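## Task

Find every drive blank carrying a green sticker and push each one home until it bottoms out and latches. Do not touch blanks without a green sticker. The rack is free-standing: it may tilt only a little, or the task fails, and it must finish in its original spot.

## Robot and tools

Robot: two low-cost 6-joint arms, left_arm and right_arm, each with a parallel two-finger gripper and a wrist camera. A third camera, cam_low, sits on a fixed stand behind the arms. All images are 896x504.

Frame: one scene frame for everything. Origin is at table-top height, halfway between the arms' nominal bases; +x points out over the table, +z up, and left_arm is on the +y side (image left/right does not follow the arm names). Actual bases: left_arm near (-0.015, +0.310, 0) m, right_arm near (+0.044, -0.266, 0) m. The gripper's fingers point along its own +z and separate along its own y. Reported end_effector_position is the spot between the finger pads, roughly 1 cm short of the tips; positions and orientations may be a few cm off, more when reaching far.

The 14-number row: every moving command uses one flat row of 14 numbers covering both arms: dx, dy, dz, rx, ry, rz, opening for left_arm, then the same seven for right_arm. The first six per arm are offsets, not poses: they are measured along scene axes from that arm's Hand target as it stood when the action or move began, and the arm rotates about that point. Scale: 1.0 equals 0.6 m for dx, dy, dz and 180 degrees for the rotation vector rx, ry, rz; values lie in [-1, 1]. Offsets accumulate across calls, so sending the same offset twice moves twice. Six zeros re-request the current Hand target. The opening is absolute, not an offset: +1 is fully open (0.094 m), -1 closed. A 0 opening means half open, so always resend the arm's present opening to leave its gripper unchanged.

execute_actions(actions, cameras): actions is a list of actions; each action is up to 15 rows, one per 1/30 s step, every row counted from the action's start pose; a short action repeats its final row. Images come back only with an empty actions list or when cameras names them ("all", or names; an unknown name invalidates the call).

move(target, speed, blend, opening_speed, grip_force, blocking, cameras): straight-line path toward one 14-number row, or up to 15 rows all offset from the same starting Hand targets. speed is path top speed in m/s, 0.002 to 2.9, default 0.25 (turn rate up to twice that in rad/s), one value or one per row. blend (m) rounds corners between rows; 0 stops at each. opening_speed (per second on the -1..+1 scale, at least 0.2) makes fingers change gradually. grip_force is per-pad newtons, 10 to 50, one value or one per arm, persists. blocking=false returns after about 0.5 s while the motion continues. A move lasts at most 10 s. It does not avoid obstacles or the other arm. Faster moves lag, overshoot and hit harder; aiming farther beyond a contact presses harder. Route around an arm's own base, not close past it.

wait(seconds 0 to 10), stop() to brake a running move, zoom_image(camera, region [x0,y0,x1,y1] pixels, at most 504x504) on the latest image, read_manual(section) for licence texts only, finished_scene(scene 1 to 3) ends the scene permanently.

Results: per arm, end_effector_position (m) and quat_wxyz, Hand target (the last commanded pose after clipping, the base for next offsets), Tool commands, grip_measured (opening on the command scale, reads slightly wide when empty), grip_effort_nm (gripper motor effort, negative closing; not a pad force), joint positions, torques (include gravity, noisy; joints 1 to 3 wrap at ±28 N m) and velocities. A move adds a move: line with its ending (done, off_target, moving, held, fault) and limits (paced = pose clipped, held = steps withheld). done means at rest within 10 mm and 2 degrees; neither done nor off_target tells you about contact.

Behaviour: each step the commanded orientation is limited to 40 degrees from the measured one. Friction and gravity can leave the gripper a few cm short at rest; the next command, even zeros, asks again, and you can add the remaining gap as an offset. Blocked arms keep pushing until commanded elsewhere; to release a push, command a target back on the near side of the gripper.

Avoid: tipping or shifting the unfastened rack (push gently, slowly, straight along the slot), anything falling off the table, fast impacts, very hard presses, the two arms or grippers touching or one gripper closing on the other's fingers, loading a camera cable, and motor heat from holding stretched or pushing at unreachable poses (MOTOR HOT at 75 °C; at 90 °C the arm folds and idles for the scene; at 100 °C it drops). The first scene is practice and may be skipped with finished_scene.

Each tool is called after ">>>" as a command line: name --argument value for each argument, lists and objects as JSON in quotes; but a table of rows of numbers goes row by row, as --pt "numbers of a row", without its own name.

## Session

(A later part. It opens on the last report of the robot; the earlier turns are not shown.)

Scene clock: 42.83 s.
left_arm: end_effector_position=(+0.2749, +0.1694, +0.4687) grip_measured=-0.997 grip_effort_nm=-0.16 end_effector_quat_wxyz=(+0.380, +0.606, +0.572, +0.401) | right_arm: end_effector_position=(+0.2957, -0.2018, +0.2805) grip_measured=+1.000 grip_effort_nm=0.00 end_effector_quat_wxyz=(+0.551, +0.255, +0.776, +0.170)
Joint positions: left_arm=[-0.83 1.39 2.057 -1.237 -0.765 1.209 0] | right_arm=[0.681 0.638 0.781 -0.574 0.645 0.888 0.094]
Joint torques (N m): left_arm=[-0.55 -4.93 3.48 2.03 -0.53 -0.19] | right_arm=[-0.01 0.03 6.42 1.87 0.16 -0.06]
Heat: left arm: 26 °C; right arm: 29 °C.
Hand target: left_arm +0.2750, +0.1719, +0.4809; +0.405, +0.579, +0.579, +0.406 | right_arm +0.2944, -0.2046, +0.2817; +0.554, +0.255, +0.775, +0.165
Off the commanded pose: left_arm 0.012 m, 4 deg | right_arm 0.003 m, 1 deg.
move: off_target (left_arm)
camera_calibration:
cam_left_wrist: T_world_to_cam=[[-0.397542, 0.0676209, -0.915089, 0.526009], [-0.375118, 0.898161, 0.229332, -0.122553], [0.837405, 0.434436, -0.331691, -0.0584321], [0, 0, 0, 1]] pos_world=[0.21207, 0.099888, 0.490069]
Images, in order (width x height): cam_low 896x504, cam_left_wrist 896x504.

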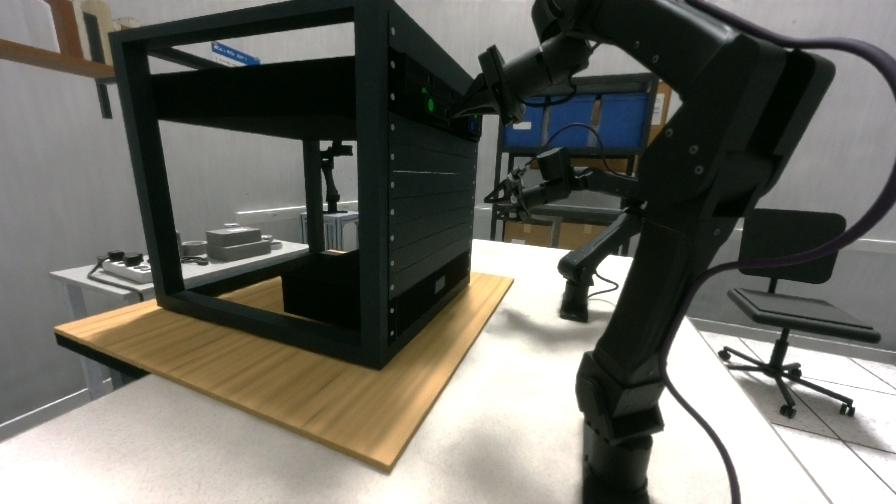

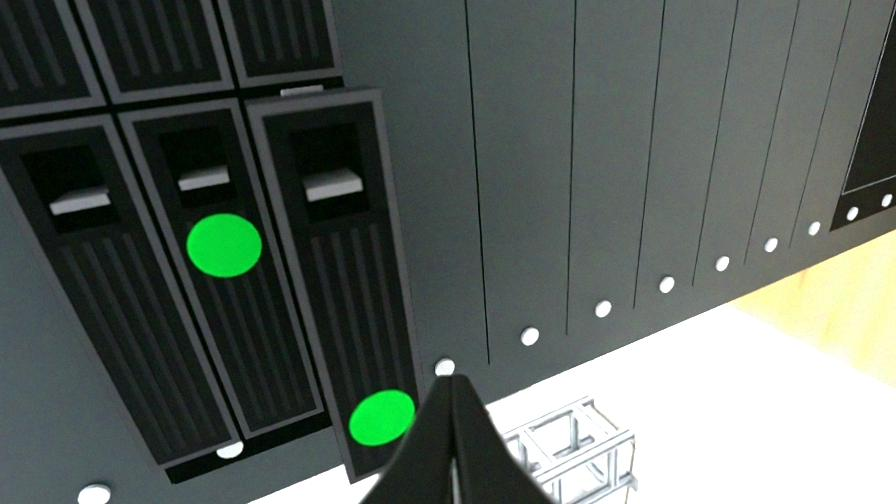

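>>> move --target '[0,0,0.012,0,0,0,-1,0,0,0,0,0,0,1]' --speed 0.08 --cameras '["cam_low","cam_left_wrist"]'

Scene clock: 44.60 s.
left_arm: end_effector_position=(+0.2733, +0.1718, +0.4790) grip_measured=-0.997 grip_effort_nm=-0.16 end_effector_quat_wxyz=(+0.393, +0.597, +0.573, +0.402) | right_arm: end_effector_position=(+0.2957, -0.2018, +0.2805) grip_measured=+1.000 grip_effort_nm=0.00 end_effector_quat_wxyz=(+0.551, +0.255, +0.776, +0.170)
Joint positions: left_arm=[-0.83 1.391 2.088 -1.235 -0.768 1.209 0] | right_arm=[0.681 0.638 0.781 -0.574 0.645 0.888 0.094]
Joint torques (N m): left_arm=[-0.62 -2.56 5.82 1.72 -0.51 -0.16] | right_arm=[-0.01 0.05 6.43 1.86 0.16 -0.06]
Heat: left arm: 26 °C; right arm: 29 °C.
Hand target: left_arm +0.2750, +0.1719, +0.4881; +0.405, +0.579, +0.579, +0.406 | right_arm +0.2944, -0.2046, +0.2817; +0.554, +0.255, +0.775, +0.165
Off the commanded pose: left_arm 0.009 m, 3 deg | right_arm 0.003 m, 1 deg.
move: off_target (left_arm)
camera_calibration:
cam_left_wrist: T_world_to_cam=[[-0.377393, 0.0456572, -0.924927, 0.537563], [-0.382175, 0.902084, 0.200466, -0.11262], [0.843514, 0.429139, -0.322991, -0.0596934], [0, 0, 0, 1]] pos_world=[0.210184, 0.102666, 0.500503]
Images, in order (width x height): cam_low 896x504, cam_left_wrist 896x504.

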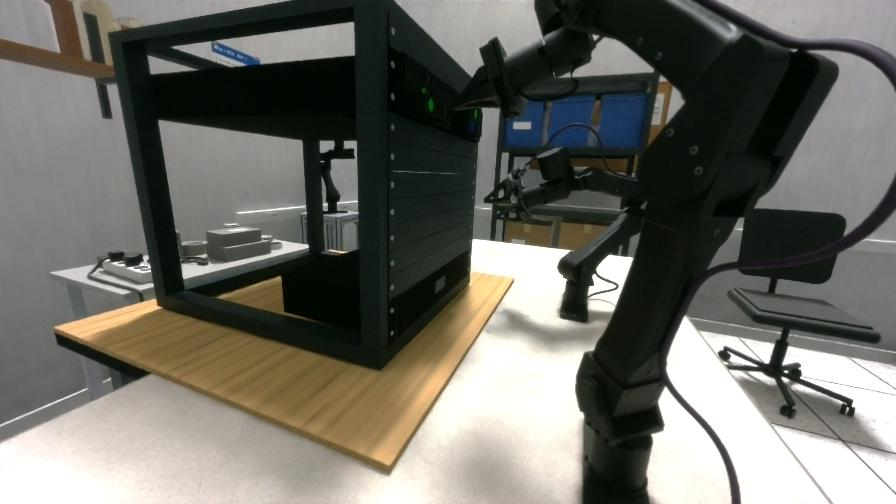

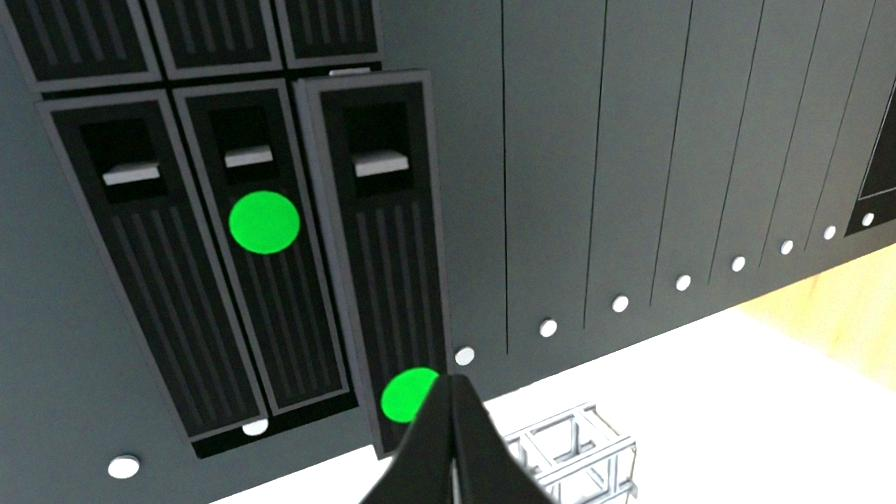

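>>> move --target '[0.015,-0.003,0.012,0,0,0,-1,0,0,0,0,0,0,1]' --speed 0.06 --cameras '["cam_left_wrist"]'

Scene clock: 46.07 s.
left_arm: end_effector_position=(+0.2832, +0.1686, +0.4898) grip_measured=-0.997 grip_effort_nm=-0.16 end_effector_quat_wxyz=(+0.400, +0.585, +0.578, +0.405) | right_arm: end_effector_position=(+0.2957, -0.2018, +0.2805) grip_measured=+1.000 grip_effort_nm=0.00 end_effector_quat_wxyz=(+0.551, +0.255, +0.776, +0.170)
Joint positions: left_arm=[-0.812 1.445 2.169 -1.235 -0.768 1.212 0] | right_arm=[0.681 0.638 0.781 -0.574 0.645 0.888 0.094]
Joint torques (N m): left_arm=[0.54 -3.12 5.74 1.57 -0.2 0.01] | right_arm=[-0.01 0.05 6.42 1.86 0.16 -0.06]
Heat: left arm: 26 °C; right arm: 29 °C.
Hand target: left_arm +0.2841, +0.1700, +0.4953; +0.405, +0.579, +0.579, +0.406 | right_arm +0.2944, -0.2046, +0.2817; +0.554, +0.255, +0.775, +0.165
Off the commanded pose: left_arm 0.006 m, 1 deg | right_arm 0.003 m, 1 deg.
move: done
camera_calibration:
cam_left_wrist: T_world_to_cam=[[-0.361212, 0.0234074, -0.93219, 0.55424], [-0.400449, 0.898915, 0.177741, -0.0912841], [0.84212, 0.437497, -0.315325, -0.0679693], [0, 0, 0, 1]] pos_world=[0.220882, 0.0988197, 0.51145]
Images, in order (width x height): cam_left_wrist 896x504.

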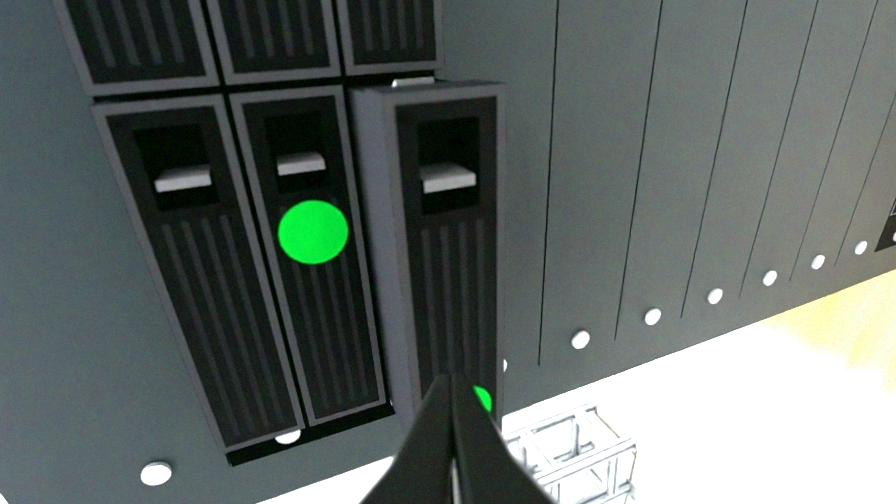

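>>> move --target '[0.013,0,-0.012,0,0,0,-1,0,0,0,0,0,0,1]' --speed 0.05 --cameras '["cam_left_wrist"]'

Scene clock: 48.00 s.
left_arm: end_effector_position=(+0.2899, +0.1710, +0.4793) grip_measured=-0.997 grip_effort_nm=-0.16 end_effector_quat_wxyz=(+0.383, +0.593, +0.579, +0.408) | right_arm: end_effector_position=(+0.2957, -0.2018, +0.2805) grip_measured=+1.000 grip_effort_nm=0.00 end_effector_quat_wxyz=(+0.551, +0.255, +0.776, +0.170)
Joint positions: left_arm=[-0.783 1.445 2.135 -1.226 -0.749 1.23 0] | right_arm=[0.681 0.638 0.781 -0.574 0.645 0.888 0.094]
Joint torques (N m): left_arm=[0.55 -4.89 3.41 2.07 -0.13 0.01] | right_arm=[0.01 0.05 6.42 1.86 0.16 -0.06]
Heat: left arm: 26 °C; right arm: 29 °C.
Hand target: left_arm +0.2919, +0.1701, +0.4881; +0.405, +0.579, +0.579, +0.406 | right_arm +0.2944, -0.2046, +0.2817; +0.554, +0.255, +0.775, +0.165
Off the commanded pose: left_arm 0.009 m, 3 deg | right_arm 0.003 m, 1 deg.
move: off_target (left_arm)
camera_calibration:
cam_left_wrist: T_world_to_cam=[[-0.383437, 0.047898, -0.922324, 0.544357], [-0.401509, 0.8907, 0.213175, -0.104137], [0.831725, 0.452061, -0.322296, -0.073993], [0, 0, 0, 1]] pos_world=[0.228456, 0.100131, 0.500425]
Images, in order (width x height): cam_left_wrist 896x504.

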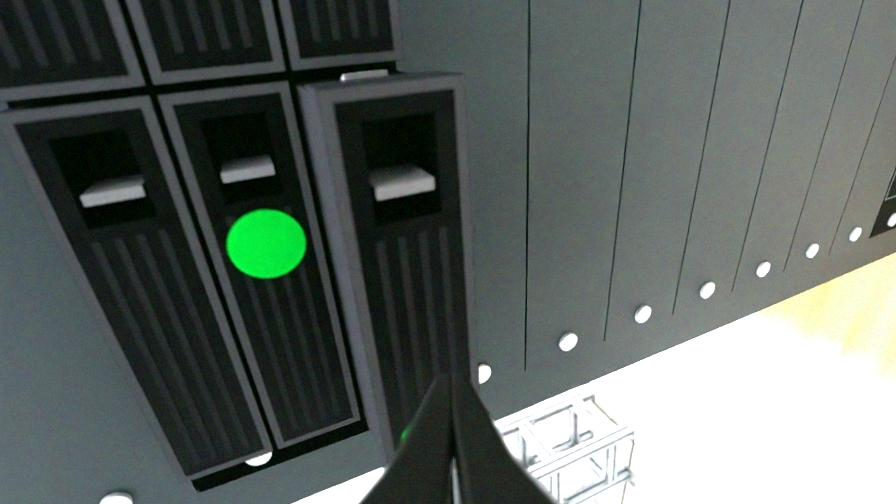

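>>> move --target '[0.02,0,0.008,0,0,0,-1,0,0,0,0,0,0,1]' --speed 0.04 --cameras '["cam_left_wrist"]'

Scene clock: 49.63 s.
left_arm: end_effector_position=(+0.2994, +0.1731, +0.4784) grip_measured=-0.997 grip_effort_nm=-0.16 end_effector_quat_wxyz=(+0.378, +0.597, +0.579, +0.407) | right_arm: end_effector_position=(+0.2957, -0.2018, +0.2805) grip_measured=+1.000 grip_effort_nm=-0.01 end_effector_quat_wxyz=(+0.551, +0.255, +0.776, +0.170)
Joint positions: left_arm=[-0.742 1.466 2.155 -1.22 -0.712 1.256 0] | right_arm=[0.681 0.638 0.781 -0.574 0.645 0.888 0.094]
Joint torques (N m): left_arm=[0.54 -3.69 5.96 2.06 -0.11 0.02] | right_arm=[-0.01 0.03 6.43 1.86 0.16 -0.05]
Heat: left arm: 27 °C; right arm: 29 °C.
Hand target: left_arm +0.3039, +0.1700, +0.4928; +0.405, +0.579, +0.579, +0.406 | right_arm +0.2944, -0.2046, +0.2817; +0.554, +0.255, +0.775, +0.165
Off the commanded pose: left_arm 0.015 m, 4 deg | right_arm 0.003 m, 1 deg.
move: off_target (left_arm)
camera_calibration:
cam_left_wrist: T_world_to_cam=[[-0.392888, 0.0546874, -0.917959, 0.54668], [-0.399205, 0.889121, 0.22383, -0.107539], [0.828417, 0.454394, -0.327494, -0.0801459], [0, 0, 0, 1]] pos_world=[0.238248, 0.102137, 0.499653]
Images, in order (width x height): cam_left_wrist 896x504.

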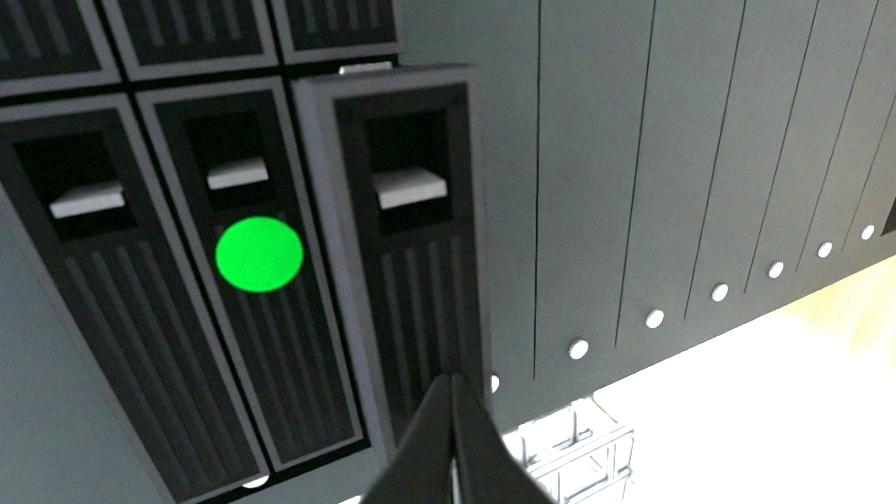

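>>> move --target '[0.055,0,0,0,0,0,-1,0,0,0,0,0,0,1]' --speed 0.04 --cameras '["cam_low","cam_left_wrist"]'

Scene clock: 52.80 s.
left_arm: end_effector_position=(+0.3294, +0.1754, +0.4785) grip_measured=-0.997 grip_effort_nm=-0.16 end_effector_quat_wxyz=(+0.376, +0.596, +0.582, +0.406) | right_arm: end_effector_position=(+0.2957, -0.2018, +0.2805) grip_measured=+1.000 grip_effort_nm=0.00 end_effector_quat_wxyz=(+0.551, +0.255, +0.776, +0.170)
Joint positions: left_arm=[-0.644 1.534 2.206 -1.172 -0.63 1.31 0] | right_arm=[0.681 0.638 0.781 -0.574 0.645 0.888 0.094]
Joint torques (N m): left_arm=[0.65 -3.97 6.17 2.21 -0.01 0.04] | right_arm=[-0.02 0.03 6.42 1.86 0.16 -0.06]
Heat: left arm: 27 °C; right arm: 29 °C.
Hand target: left_arm +0.3368, +0.1701, +0.4930; +0.405, +0.579, +0.579, +0.406 | right_arm +0.2944, -0.2046, +0.2817; +0.554, +0.255, +0.775, +0.165
Off the commanded pose: left_arm 0.017 m, 4 deg | right_arm 0.003 m, 1 deg.
move: off_target (left_arm)
camera_calibration:
cam_left_wrist: T_world_to_cam=[[-0.396983, 0.0508596, -0.916416, 0.559651], [-0.40294, 0.887441, 0.223801, -0.0960328], [0.824648, 0.458106, -0.331806, -0.103393], [0, 0, 0, 1]] pos_world=[0.26874, 0.104125, 0.500059]
Images, in order (width x height): cam_low 896x504, cam_left_wrist 896x504.

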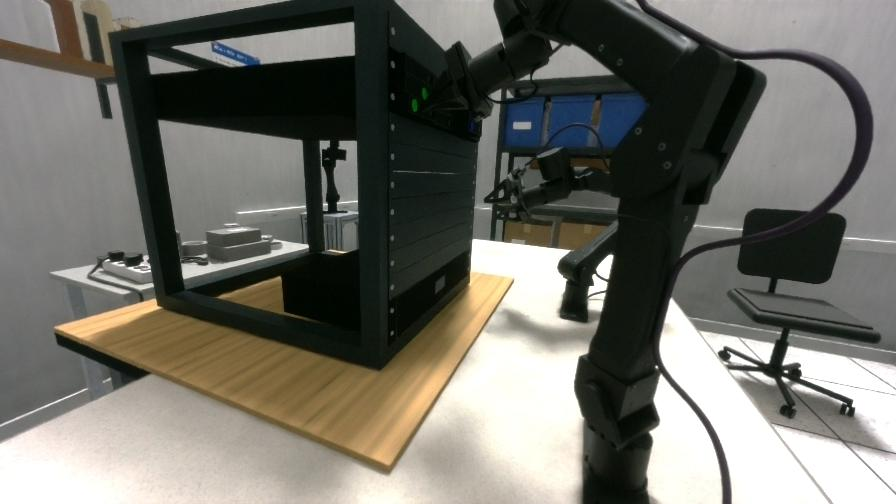

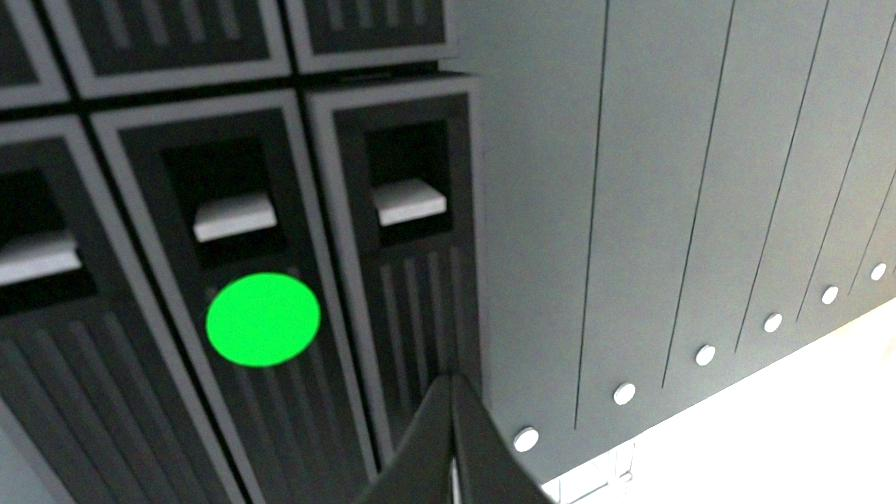

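>>> move --target '[0.015,0,0,0,0,0,-1,0,0,0,0,0,0,1]' --speed 0.03

>>> move --target '[0.015,0,0,0,0,0,-1,0,0,0,0,0,0,1]' --speed 0.03 --cameras '["cam_low","cam_left_wrist"]'

>>> zoom_image --camera "cam_left_wrist" --region '[200, 60, 600, 504]'

Scene clock: 54.37 s.
left_arm: end_effector_position=(+0.3365, +0.1755, +0.4785) grip_measured=-0.997 grip_effort_nm=-0.16 end_effector_quat_wxyz=(+0.376, +0.598, +0.582, +0.404) | right_arm: end_effector_position=(+0.2957, -0.2018, +0.2805) grip_measured=+1.000 grip_effort_nm=0.00 end_effector_quat_wxyz=(+0.551, +0.255, +0.776, +0.170)
Joint positions: left_arm=[-0.622 1.554 2.228 -1.169 -0.607 1.322 0] | right_arm=[0.681 0.638 0.781 -0.574 0.645 0.888 0.094]
Joint torques (N m): left_arm=[0.73 -3.95 5.98 2.28 -0.03 0.03] | right_arm=[-0.01 0.03 6.43 1.86 0.16 -0.06]
Heat: left arm: 28 °C; right arm: 29 °C.
Hand target: left_arm +0.3458, +0.1702, +0.4930; +0.405, +0.579, +0.579, +0.406 | right_arm +0.2944, -0.2046, +0.2817; +0.554, +0.255, +0.775, +0.165
Off the commanded pose: left_arm 0.018 m, 4 deg | right_arm 0.003 m, 1 deg.
move: off_target (left_arm)

Scene clock: 55.37 s.
left_arm: end_effector_position=(+0.3375, +0.1753, +0.4801) grip_measured=-0.997 grip_effort_nm=-0.16 end_effector_quat_wxyz=(+0.380, +0.601, +0.579, +0.399) | right_arm: end_effector_position=(+0.2957, -0.2018, +0.2805) grip_measured=+1.000 grip_effort_nm=0.00 end_effector_quat_wxyz=(+0.551, +0.255, +0.776, +0.170)
Joint positions: left_arm=[-0.609 1.559 2.243 -1.172 -0.579 1.332 0] | right_arm=[0.681 0.638 0.781 -0.574 0.645 0.888 0.094]
Joint torques (N m): left_arm=[1.65 -2.54 6.11 2.43 -0.11 0.04] | right_arm=[0.01 0.03 6.45 1.86 0.16 -0.06]
Heat: left arm: 28 °C; right arm: 30 °C.
Hand target: left_arm +0.3548, +0.1701, +0.4930; +0.405, +0.579, +0.579, +0.406 | right_arm +0.2944, -0.2046, +0.2817; +0.554, +0.255, +0.775, +0.165
Off the commanded pose: left_arm 0.022 m, 4 deg | right_arm 0.003 m, 1 deg.
move: off_target (left_arm)
camera_calibration:
cam_left_wrist: T_world_to_cam=[[-0.401259, 0.0524982, -0.914459, 0.56456], [-0.38508, 0.896175, 0.220419, -0.0990213], [0.831087, 0.440585, -0.339382, -0.104985], [0, 0, 0, 1]] pos_world=[0.275655, 0.105357, 0.502464]
Images, in order (width x height): cam_low 896x504, cam_left_wrist 896x504.

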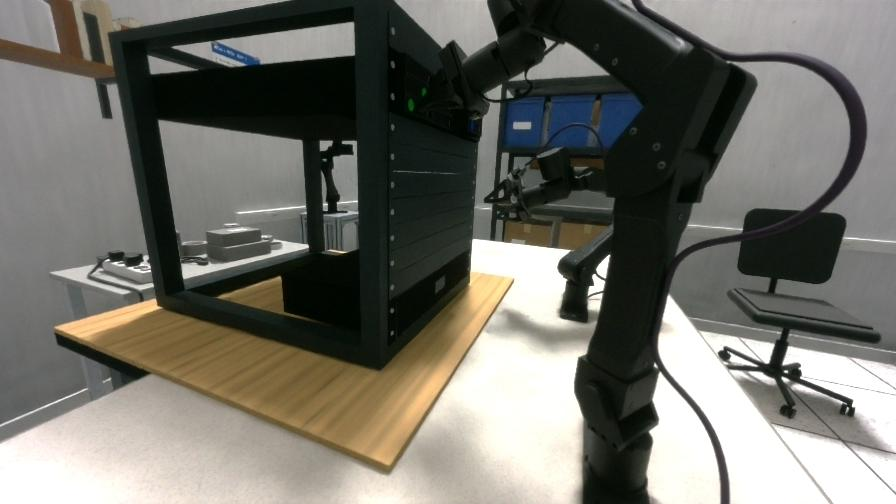

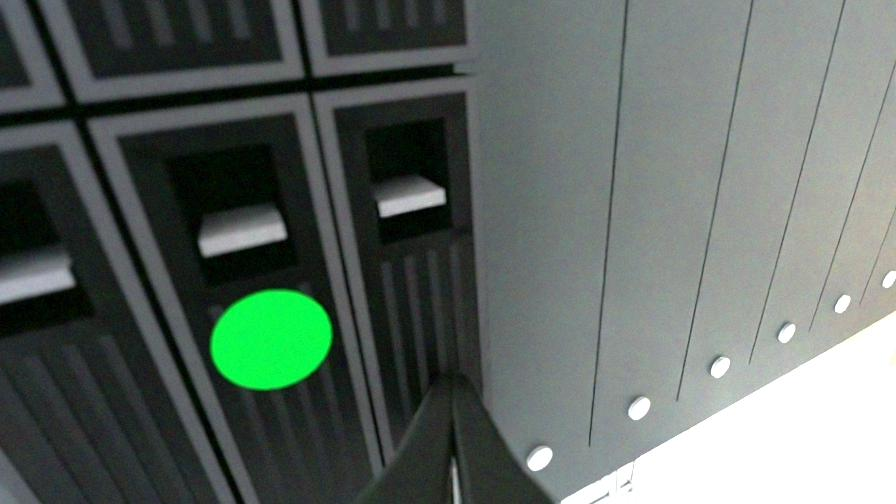

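Scaled by 1.135 from the camera's 896x504 image, which has a finer 1280x720 frame.

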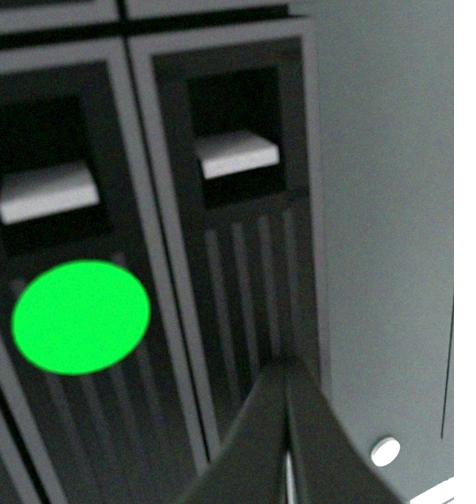

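>>> move --pt "-0.15 0 0.01 0 0 0 -1 0 0 0 0 0 0 1" --pt "-0.141 -0.3885 0.03 0 0 0 -1 0 0 0 0 0 0 1" --blend '[0.02,0]' --speed 0.15 --cameras '["cam_low","cam_left_wrist"]'

Scene clock: 59.60 s.
left_arm: end_effector_position=(+0.2688, -0.0616, +0.5017) grip_measured=-0.997 grip_effort_nm=-0.16 end_effector_quat_wxyz=(+0.487, +0.575, +0.495, +0.432) | right_arm: end_effector_position=(+0.2957, -0.2018, +0.2805) grip_measured=+1.000 grip_effort_nm=-0.01 end_effector_quat_wxyz=(+0.551, +0.255, +0.776, +0.170)
Joint positions: left_arm=[-1.251 2.112 2.846 -1.086 -1.114 1.266 0] | right_arm=[0.681 0.638 0.781 -0.574 0.645 0.888 0.094]
Joint torques (N m): left_arm=[-0.28 -9.02 5.49 1.94 -0.51 0.02] | right_arm=[-0.01 0.05 6.42 1.87 0.16 -0.07]
Heat: left arm: 28 °C; right arm: 30 °C.
Hand target: left_arm +0.2703, -0.0630, +0.5109; +0.405, +0.579, +0.579, +0.406 | right_arm +0.2944, -0.2046, +0.2817; +0.554, +0.255, +0.775, +0.165
Off the commanded pose: left_arm 0.010 m, 14 deg | right_arm 0.003 m, 1 deg.
elbow stopped short (left arm): the move would have taken joint 3 (elbow) straighter than the controller allows.
move: off_target (left_arm)
camera_calibration:
cam_left_wrist: T_world_to_cam=[[-0.157003, 0.0465836, -0.986499, 0.539312], [-0.302334, 0.948663, 0.0929141, 0.127037], [0.940183, 0.31284, -0.134859, -0.076018], [0, 0, 0, 1]] pos_world=[0.194552, -0.121857, 0.509975]
Images, in order (width x height): cam_low 896x504, cam_left_wrist 896x504.

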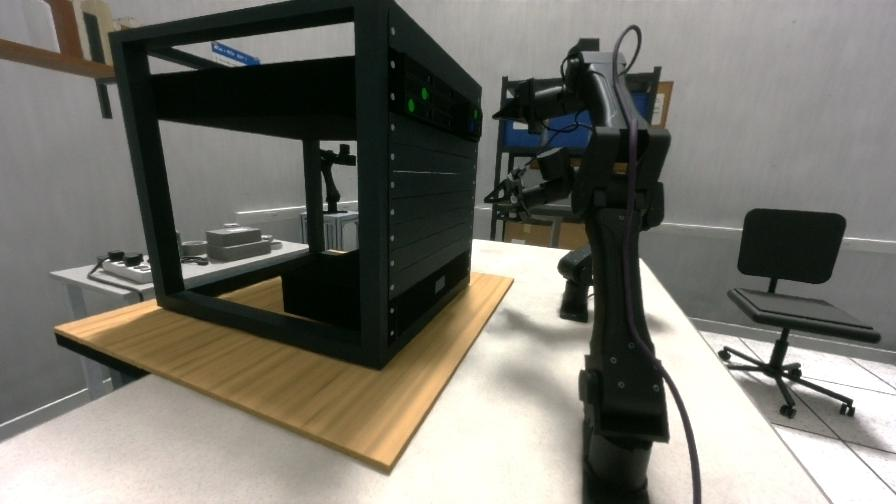

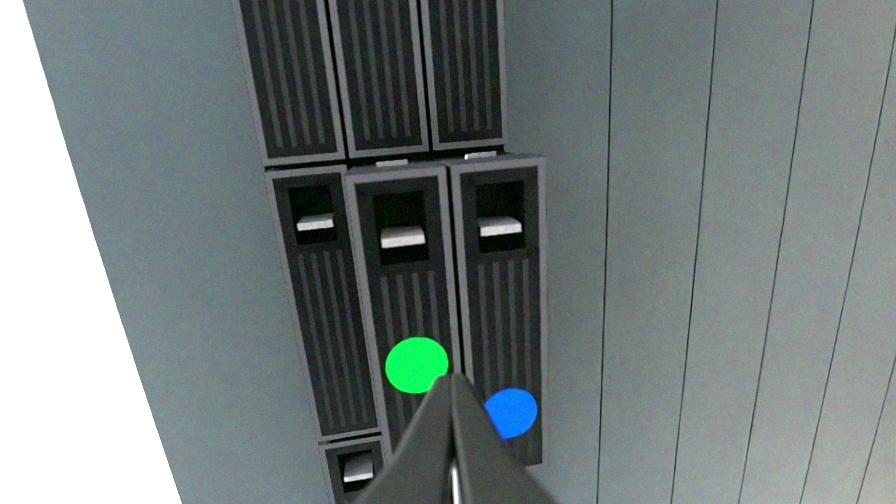

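>>> move --pt "-0.117 0.438 -0.06 0 0 0 -1 0 0 0 0 0 0 1" --pt "-0.117 0.438 -0.06 0 0 0 -1 -0.074 0.236 0.3805 0.284 0.0247 -0.1074 -1" --blend '[0.05,0]' --speed 0.2 --cameras '["all"]'

Scene clock: 67.63 s.
left_arm: end_effector_position=(+0.2017, +0.1948, +0.4806) grip_measured=-0.997 grip_effort_nm=-0.16 end_effector_quat_wxyz=(+0.416, +0.575, +0.576, +0.405) | right_arm: end_effector_position=(+0.2506, -0.0588, +0.5082) grip_measured=-0.997 grip_effort_nm=-0.18 end_effector_quat_wxyz=(+0.379, +0.495, +0.633, +0.460)
Joint positions: left_arm=[-1.168 1.263 2.053 -1.522 -1.062 0.891 0] | right_arm=[1.35 1.467 2.286 -1.432 1.042 2.092 0]
Joint torques (N m): left_arm=[0.5 -1.78 2.76 0.92 -0.31 -0.21] | right_arm=[0.99 -3.03 4.78 1.34 0.59 0.06]
Heat: left arm: 27 °C; right arm: 30 °C.
Hand target: left_arm +0.2001, +0.1998, +0.4749; +0.405, +0.579, +0.579, +0.406 | right_arm +0.2500, -0.0630, +0.5100; +0.380, +0.596, +0.597, +0.380
Off the commanded pose: left_arm 0.008 m, 1 deg | right_arm 0.005 m, 15 deg.
joint sent to its limit (left arm) — joint 4 (wrist pitch), lower limit. The joint targets still meet the commanded pose.
joint sent to its limit (right arm) — joint 6 (wrist roll), upper limit. The joint targets are off in orientation, not in position.
move: off_target (right_arm); target 2's new opening was sent with right_arm's hand 0.005 m and 15 deg from that target
camera_calibration:
cam_left_wrist: T_world_to_cam=[[-0.334951, 0.00172076, -0.942234, 0.519402], [-0.400896, 0.904709, 0.144165, -0.13074], [0.852696, 0.426026, -0.302344, -0.0197608], [0, 0, 0, 1]] pos_world=[0.138411, 0.125806, 0.502271]
cam_right_wrist: T_world_to_cam=[[-0.268074, -0.0643998, -0.961243, 0.551039], [-0.599837, 0.791927, 0.114228, 0.176825], [0.753878, 0.607211, -0.250924, 0.0649091], [0, 0, 0, 1]] pos_world=[0.204852, -0.143959, 0.525771]

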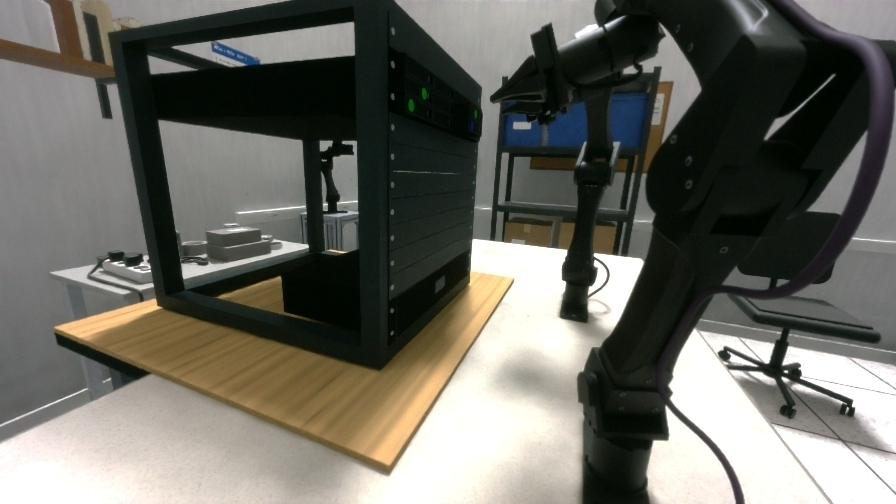

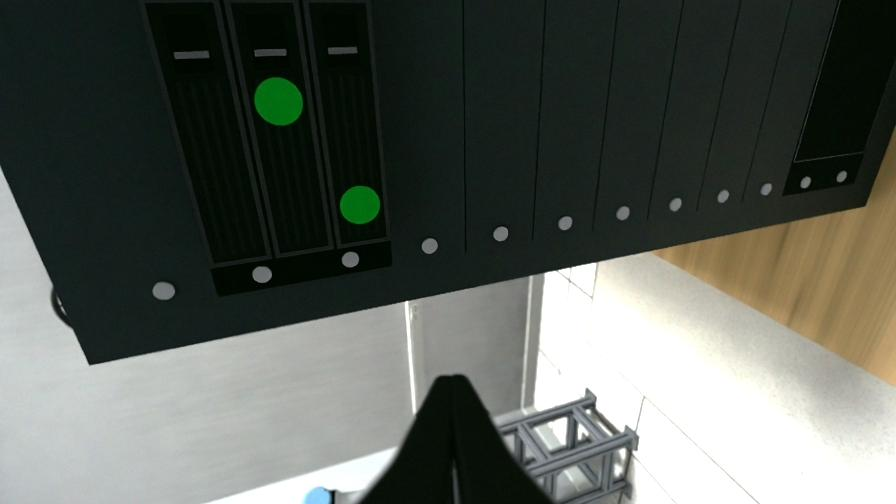

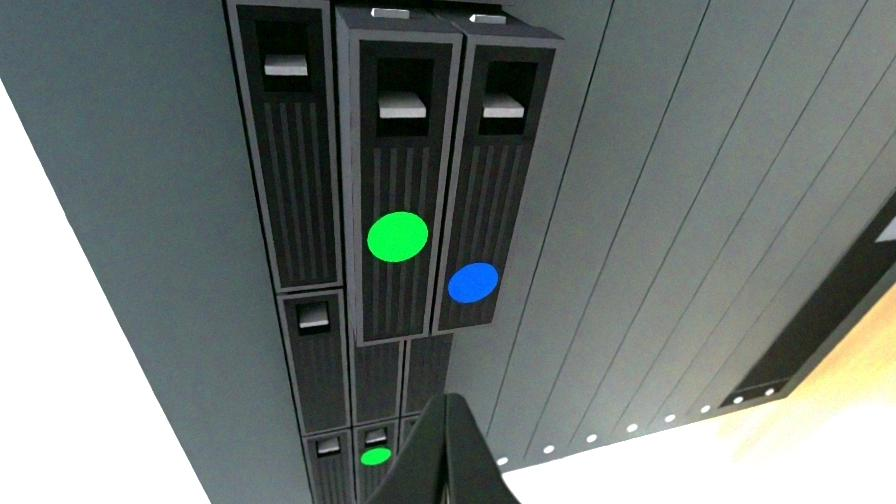

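>>> move --target '[0,0,0,0,0,0,-1,0.073,0.006,0.003,-0.002,-0.02,0.072,-1]' --speed 0.08 --cameras '["cam_low","cam_right_wrist"]'

Scene clock: 71.90 s.
left_arm: end_effector_position=(+0.2017, +0.1948, +0.4806) grip_measured=-0.997 grip_effort_nm=-0.16 end_effector_quat_wxyz=(+0.416, +0.575, +0.576, +0.405) | right_arm: end_effector_position=(+0.2922, -0.0559, +0.5172) grip_measured=-0.997 grip_effort_nm=-0.18 end_effector_quat_wxyz=(+0.346, +0.514, +0.638, +0.456)
Joint positions: left_arm=[-1.168 1.263 2.053 -1.522 -1.062 0.891 0] | right_arm=[1.111 1.596 2.516 -1.432 0.792 1.98 0]
Joint torques (N m): left_arm=[0.5 -1.78 2.74 0.9 -0.32 -0.22] | right_arm=[-0.94 -3.71 4.46 1.43 0.14 -0.15]
Heat: left arm: 27 °C; right arm: 30 °C.
Hand target: left_arm +0.2001, +0.1998, +0.4749; +0.405, +0.579, +0.579, +0.406 | right_arm +0.2938, -0.0594, +0.5118; +0.355, +0.511, +0.649, +0.437
Off the commanded pose: left_arm 0.008 m, 1 deg | right_arm 0.007 m, 3 deg.
joint sent to its limit (left arm) — joint 4 (wrist pitch), lower limit. The joint targets still meet the commanded pose.
move: off_target (right_arm)
camera_calibration:
cam_right_wrist: T_world_to_cam=[[-0.331268, -0.0319032, -0.942997, 0.58189], [-0.596637, 0.78133, 0.18316, 0.161189], [0.730949, 0.623302, -0.277864, 0.0556025], [0, 0, 0, 1]] pos_world=[0.24829, -0.142035, 0.534647]
Images, in order (width x height): cam_low 896x504, cam_right_wrist 896x504.

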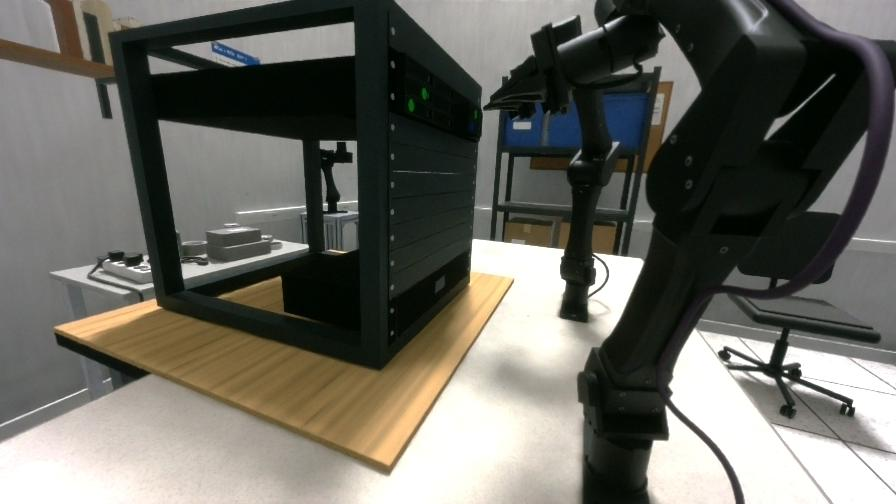

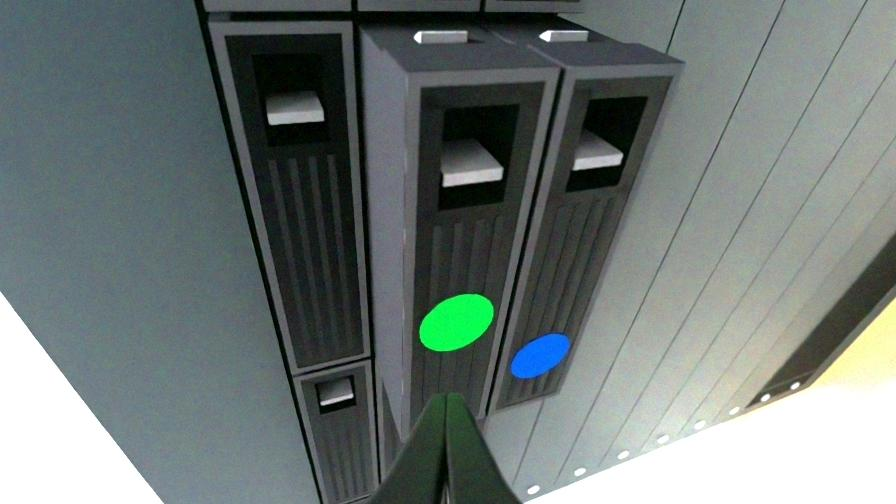

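>>> move --target '[0,0,0,0,0,0,-1,0.026,0,-0.008,0,0,0,-1]' --speed 0.04 --cameras '["cam_low","cam_right_wrist"]'

Scene clock: 74.13 s.
left_arm: end_effector_position=(+0.2017, +0.1948, +0.4806) grip_measured=-0.997 grip_effort_nm=-0.16 end_effector_quat_wxyz=(+0.416, +0.575, +0.576, +0.405) | right_arm: end_effector_position=(+0.3079, -0.0560, +0.5019) grip_measured=-0.997 grip_effort_nm=-0.18 end_effector_quat_wxyz=(+0.351, +0.512, +0.656, +0.430)
Joint positions: left_arm=[-1.168 1.263 2.053 -1.522 -1.062 0.891 0] | right_arm=[1.041 1.596 2.46 -1.407 0.732 1.934 0]
Joint torques (N m): left_arm=[0.51 -1.76 2.69 0.9 -0.32 -0.2] | right_arm=[-0.9 -6.11 2.76 2.15 0.17 -0.15]
Heat: left arm: 26 °C; right arm: 30 °C.
Hand target: left_arm +0.2001, +0.1998, +0.4749; +0.405, +0.579, +0.579, +0.406 | right_arm +0.3094, -0.0594, +0.5070; +0.355, +0.511, +0.649, +0.437
Off the commanded pose: left_arm 0.008 m, 1 deg | right_arm 0.006 m, 1 deg.
joint sent to its limit (left arm) — joint 4 (wrist pitch), lower limit. The joint targets still meet the commanded pose.
move: done
camera_calibration:
cam_right_wrist: T_world_to_cam=[[-0.361243, -0.083015, -0.928769, 0.571882], [-0.589869, 0.791759, 0.158659, 0.184249], [0.72219, 0.605167, -0.334985, 0.0703614], [0, 0, 0, 1]] pos_world=[0.264457, -0.140986, 0.525484]
Images, in order (width x height): cam_low 896x504, cam_right_wrist 896x504.

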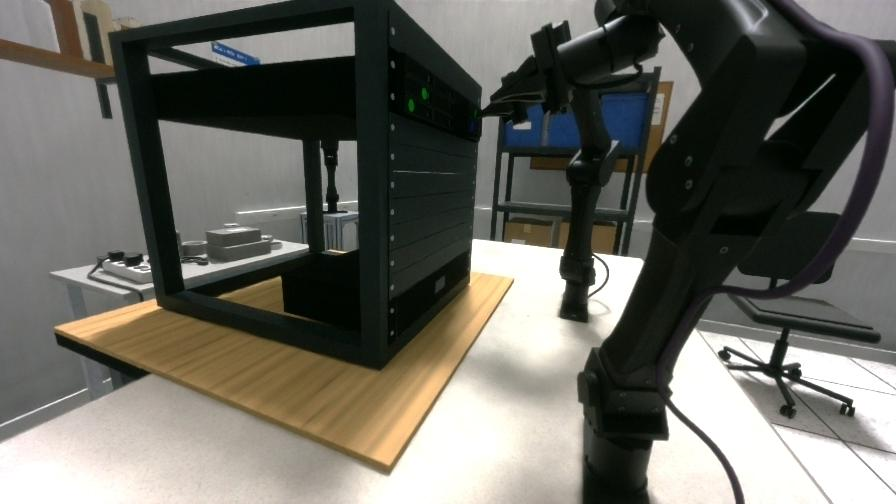

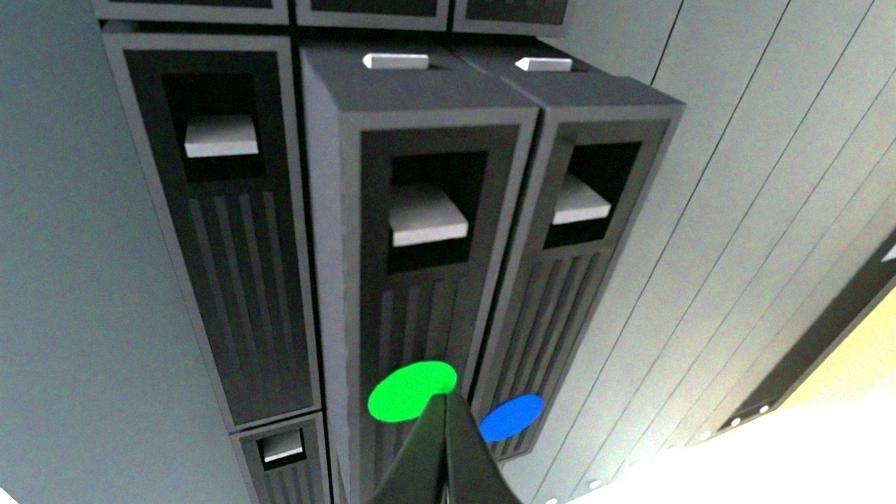

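>>> move --target '[0,0,0,0,0,0,-1,-0.006,0,0.012,0,0,0,-1]' --speed 0.04 --cameras '["cam_right_wrist"]'

Scene clock: 75.90 s.
left_arm: end_effector_position=(+0.2017, +0.1948, +0.4806) grip_measured=-0.997 grip_effort_nm=-0.16 end_effector_quat_wxyz=(+0.416, +0.575, +0.576, +0.405) | right_arm: end_effector_position=(+0.3072, -0.0571, +0.5202) grip_measured=-0.997 grip_effort_nm=-0.18 end_effector_quat_wxyz=(+0.347, +0.515, +0.638, +0.456)
Joint positions: left_arm=[-1.168 1.263 2.053 -1.522 -1.062 0.891 0] | right_arm=[1.041 1.623 2.552 -1.407 0.732 1.934 0]
Joint torques (N m): left_arm=[0.46 -1.76 2.74 0.91 -0.3 -0.21] | right_arm=[0.57 -4.05 4.46 1.39 0.25 -0.09]
Heat: left arm: 26 °C; right arm: 30 °C.
Hand target: left_arm +0.2001, +0.1998, +0.4749; +0.405, +0.579, +0.579, +0.406 | right_arm +0.3058, -0.0594, +0.5142; +0.355, +0.511, +0.649, +0.437
Off the commanded pose: left_arm 0.008 m, 1 deg | right_arm 0.007 m, 3 deg.
joint sent to its limit (left arm) — joint 4 (wrist pitch), lower limit. The joint targets still meet the commanded pose.
move: off_target (right_arm)
camera_calibration:
cam_right_wrist: T_world_to_cam=[[-0.329984, -0.030457, -0.943495, 0.589561], [-0.595533, 0.782201, 0.183035, 0.170402], [0.732428, 0.622281, -0.276252, 0.0448323], [0, 0, 0, 1]] pos_world=[0.26319, -0.143231, 0.537443]
Images, in order (width x height): cam_right_wrist 896x504.

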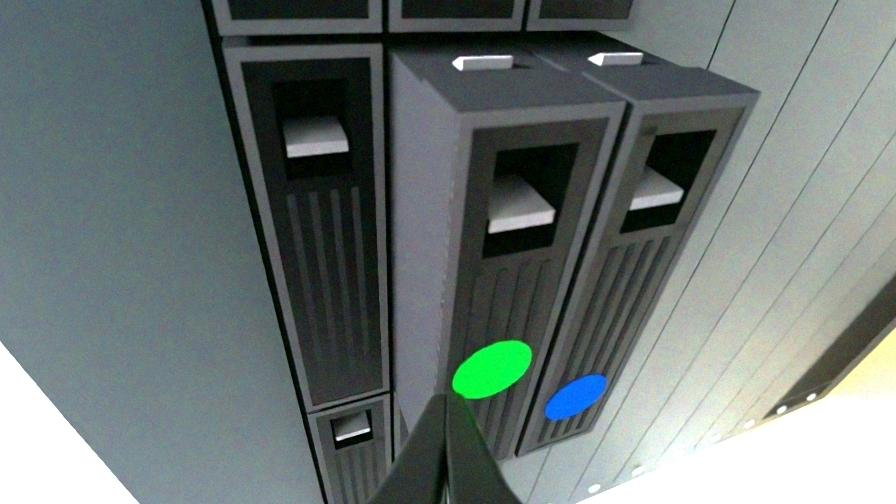

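>>> move --target '[0,0,0,0,0,0,-1,0.003,0,-0.007,0,0,0,-1]' --speed 0.04 --cameras '["cam_right_wrist"]'

Scene clock: 78.00 s.
left_arm: end_effector_position=(+0.2017, +0.1948, +0.4806) grip_measured=-0.997 grip_effort_nm=-0.16 end_effector_quat_wxyz=(+0.416, +0.575, +0.576, +0.405) | right_arm: end_effector_position=(+0.3091, -0.0539, +0.5098) grip_measured=-0.997 grip_effort_nm=-0.18 end_effector_quat_wxyz=(+0.349, +0.513, +0.648, +0.441)
Joint positions: left_arm=[-1.168 1.263 2.053 -1.522 -1.062 0.891 0] | right_arm=[1.041 1.619 2.51 -1.407 0.732 1.934 0]
Joint torques (N m): left_arm=[0.5 -1.8 2.71 0.9 -0.32 -0.23] | right_arm=[-0.16 -6.2 2.69 1.81 0.19 -0.11]
Heat: left arm: 26 °C; right arm: 30 °C.
Hand target: left_arm +0.2001, +0.1998, +0.4749; +0.405, +0.579, +0.579, +0.406 | right_arm +0.3076, -0.0594, +0.5100; +0.355, +0.511, +0.649, +0.437
Off the commanded pose: left_arm 0.008 m, 1 deg | right_arm 0.006 m, 1 deg.
joint sent to its limit (left arm) — joint 4 (wrist pitch), lower limit. The joint targets still meet the commanded pose.
move: done
camera_calibration:
cam_right_wrist: T_world_to_cam=[[-0.347764, -0.0603548, -0.935637, 0.580339], [-0.592198, 0.787808, 0.169294, 0.177191], [0.726885, 0.612957, -0.309713, 0.0569323], [0, 0, 0, 1]] pos_world=[0.26537, -0.139463, 0.530623]
Images, in order (width x height): cam_right_wrist 896x504.

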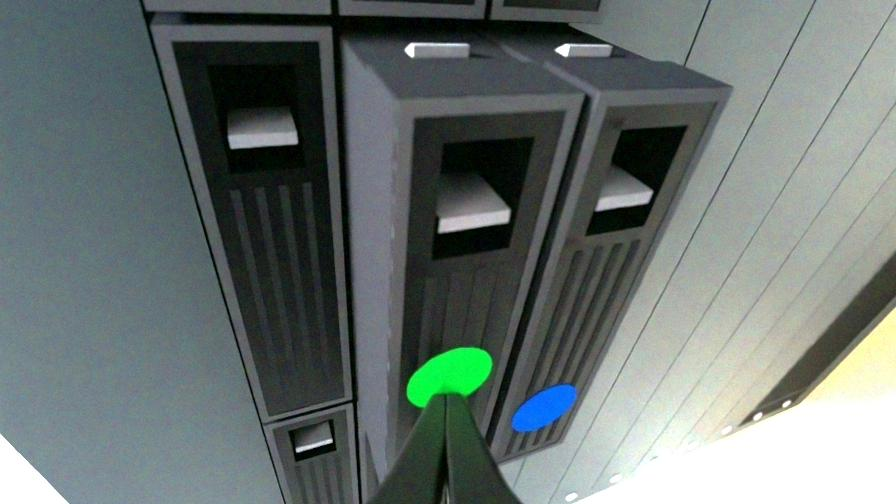

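>>> move --target '[0,0,0,0,0,0,-1,0.03,0.0,0.002,0,0,0,-1]' --speed 0.04 --cameras '["cam_low","cam_right_wrist"]'

Scene clock: 79.67 s.
left_arm: end_effector_position=(+0.2017, +0.1948, +0.4806) grip_measured=-0.997 grip_effort_nm=-0.16 end_effector_quat_wxyz=(+0.416, +0.575, +0.576, +0.405) | right_arm: end_effector_position=(+0.3197, -0.0623, +0.5073) grip_measured=-0.997 grip_effort_nm=-0.18 end_effector_quat_wxyz=(+0.350, +0.513, +0.654, +0.432)
Joint positions: left_arm=[-1.168 1.263 2.053 -1.522 -1.062 0.891 0] | right_arm=[0.974 1.619 2.51 -1.403 0.674 1.891 0]
Joint torques (N m): left_arm=[0.47 -1.77 2.71 0.9 -0.31 -0.2] | right_arm=[-0.95 -3.99 4.26 2.23 0.11 -0.15]
Heat: left arm: 26 °C; right arm: 30 °C.
Hand target: left_arm +0.2001, +0.1998, +0.4749; +0.405, +0.579, +0.579, +0.406 | right_arm +0.3256, -0.0594, +0.5112; +0.355, +0.511, +0.649, +0.437
Off the commanded pose: left_arm 0.008 m, 1 deg | right_arm 0.008 m, 1 deg.
joint sent to its limit (left arm) — joint 4 (wrist pitch), lower limit. The joint targets still meet the commanded pose.
move: done
camera_calibration:
cam_right_wrist: T_world_to_cam=[[-0.35955, -0.0785359, -0.929815, 0.580903], [-0.590199, 0.790955, 0.161417, 0.194009], [0.722765, 0.606813, -0.33074, 0.065179], [0, 0, 0, 1]] pos_world=[0.276258, -0.147382, 0.530374]
Images, in order (width x height): cam_low 896x504, cam_right_wrist 896x504.

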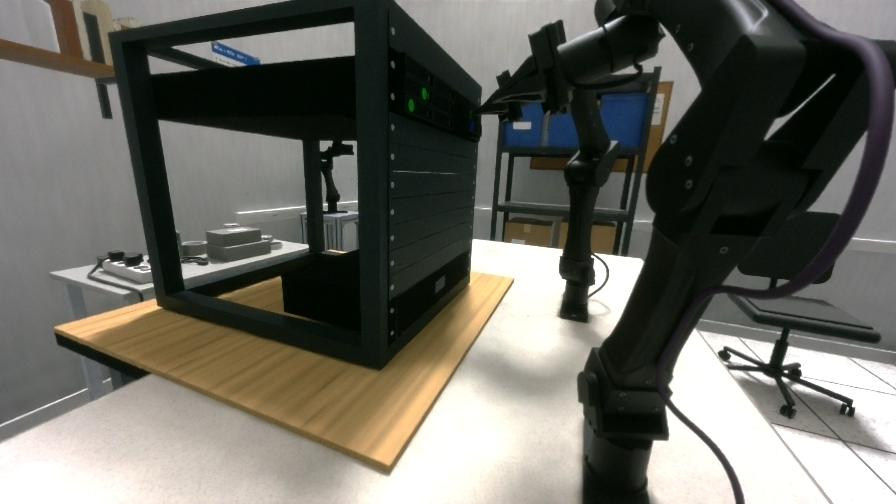

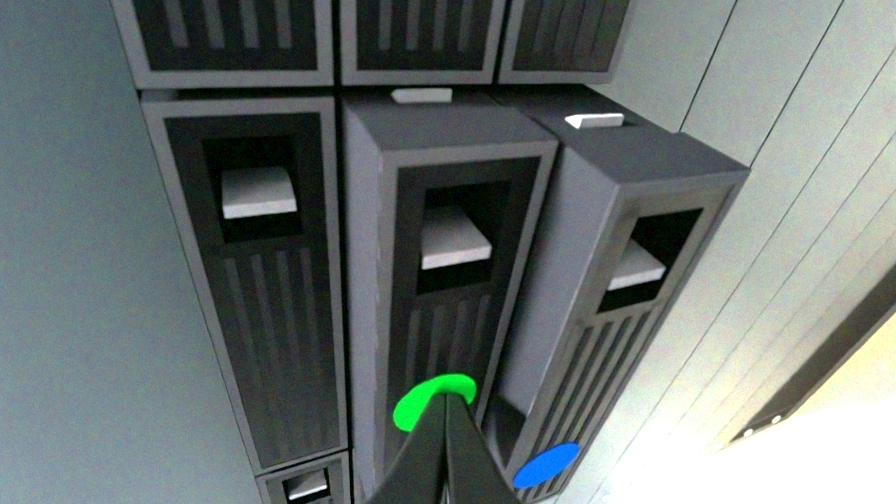

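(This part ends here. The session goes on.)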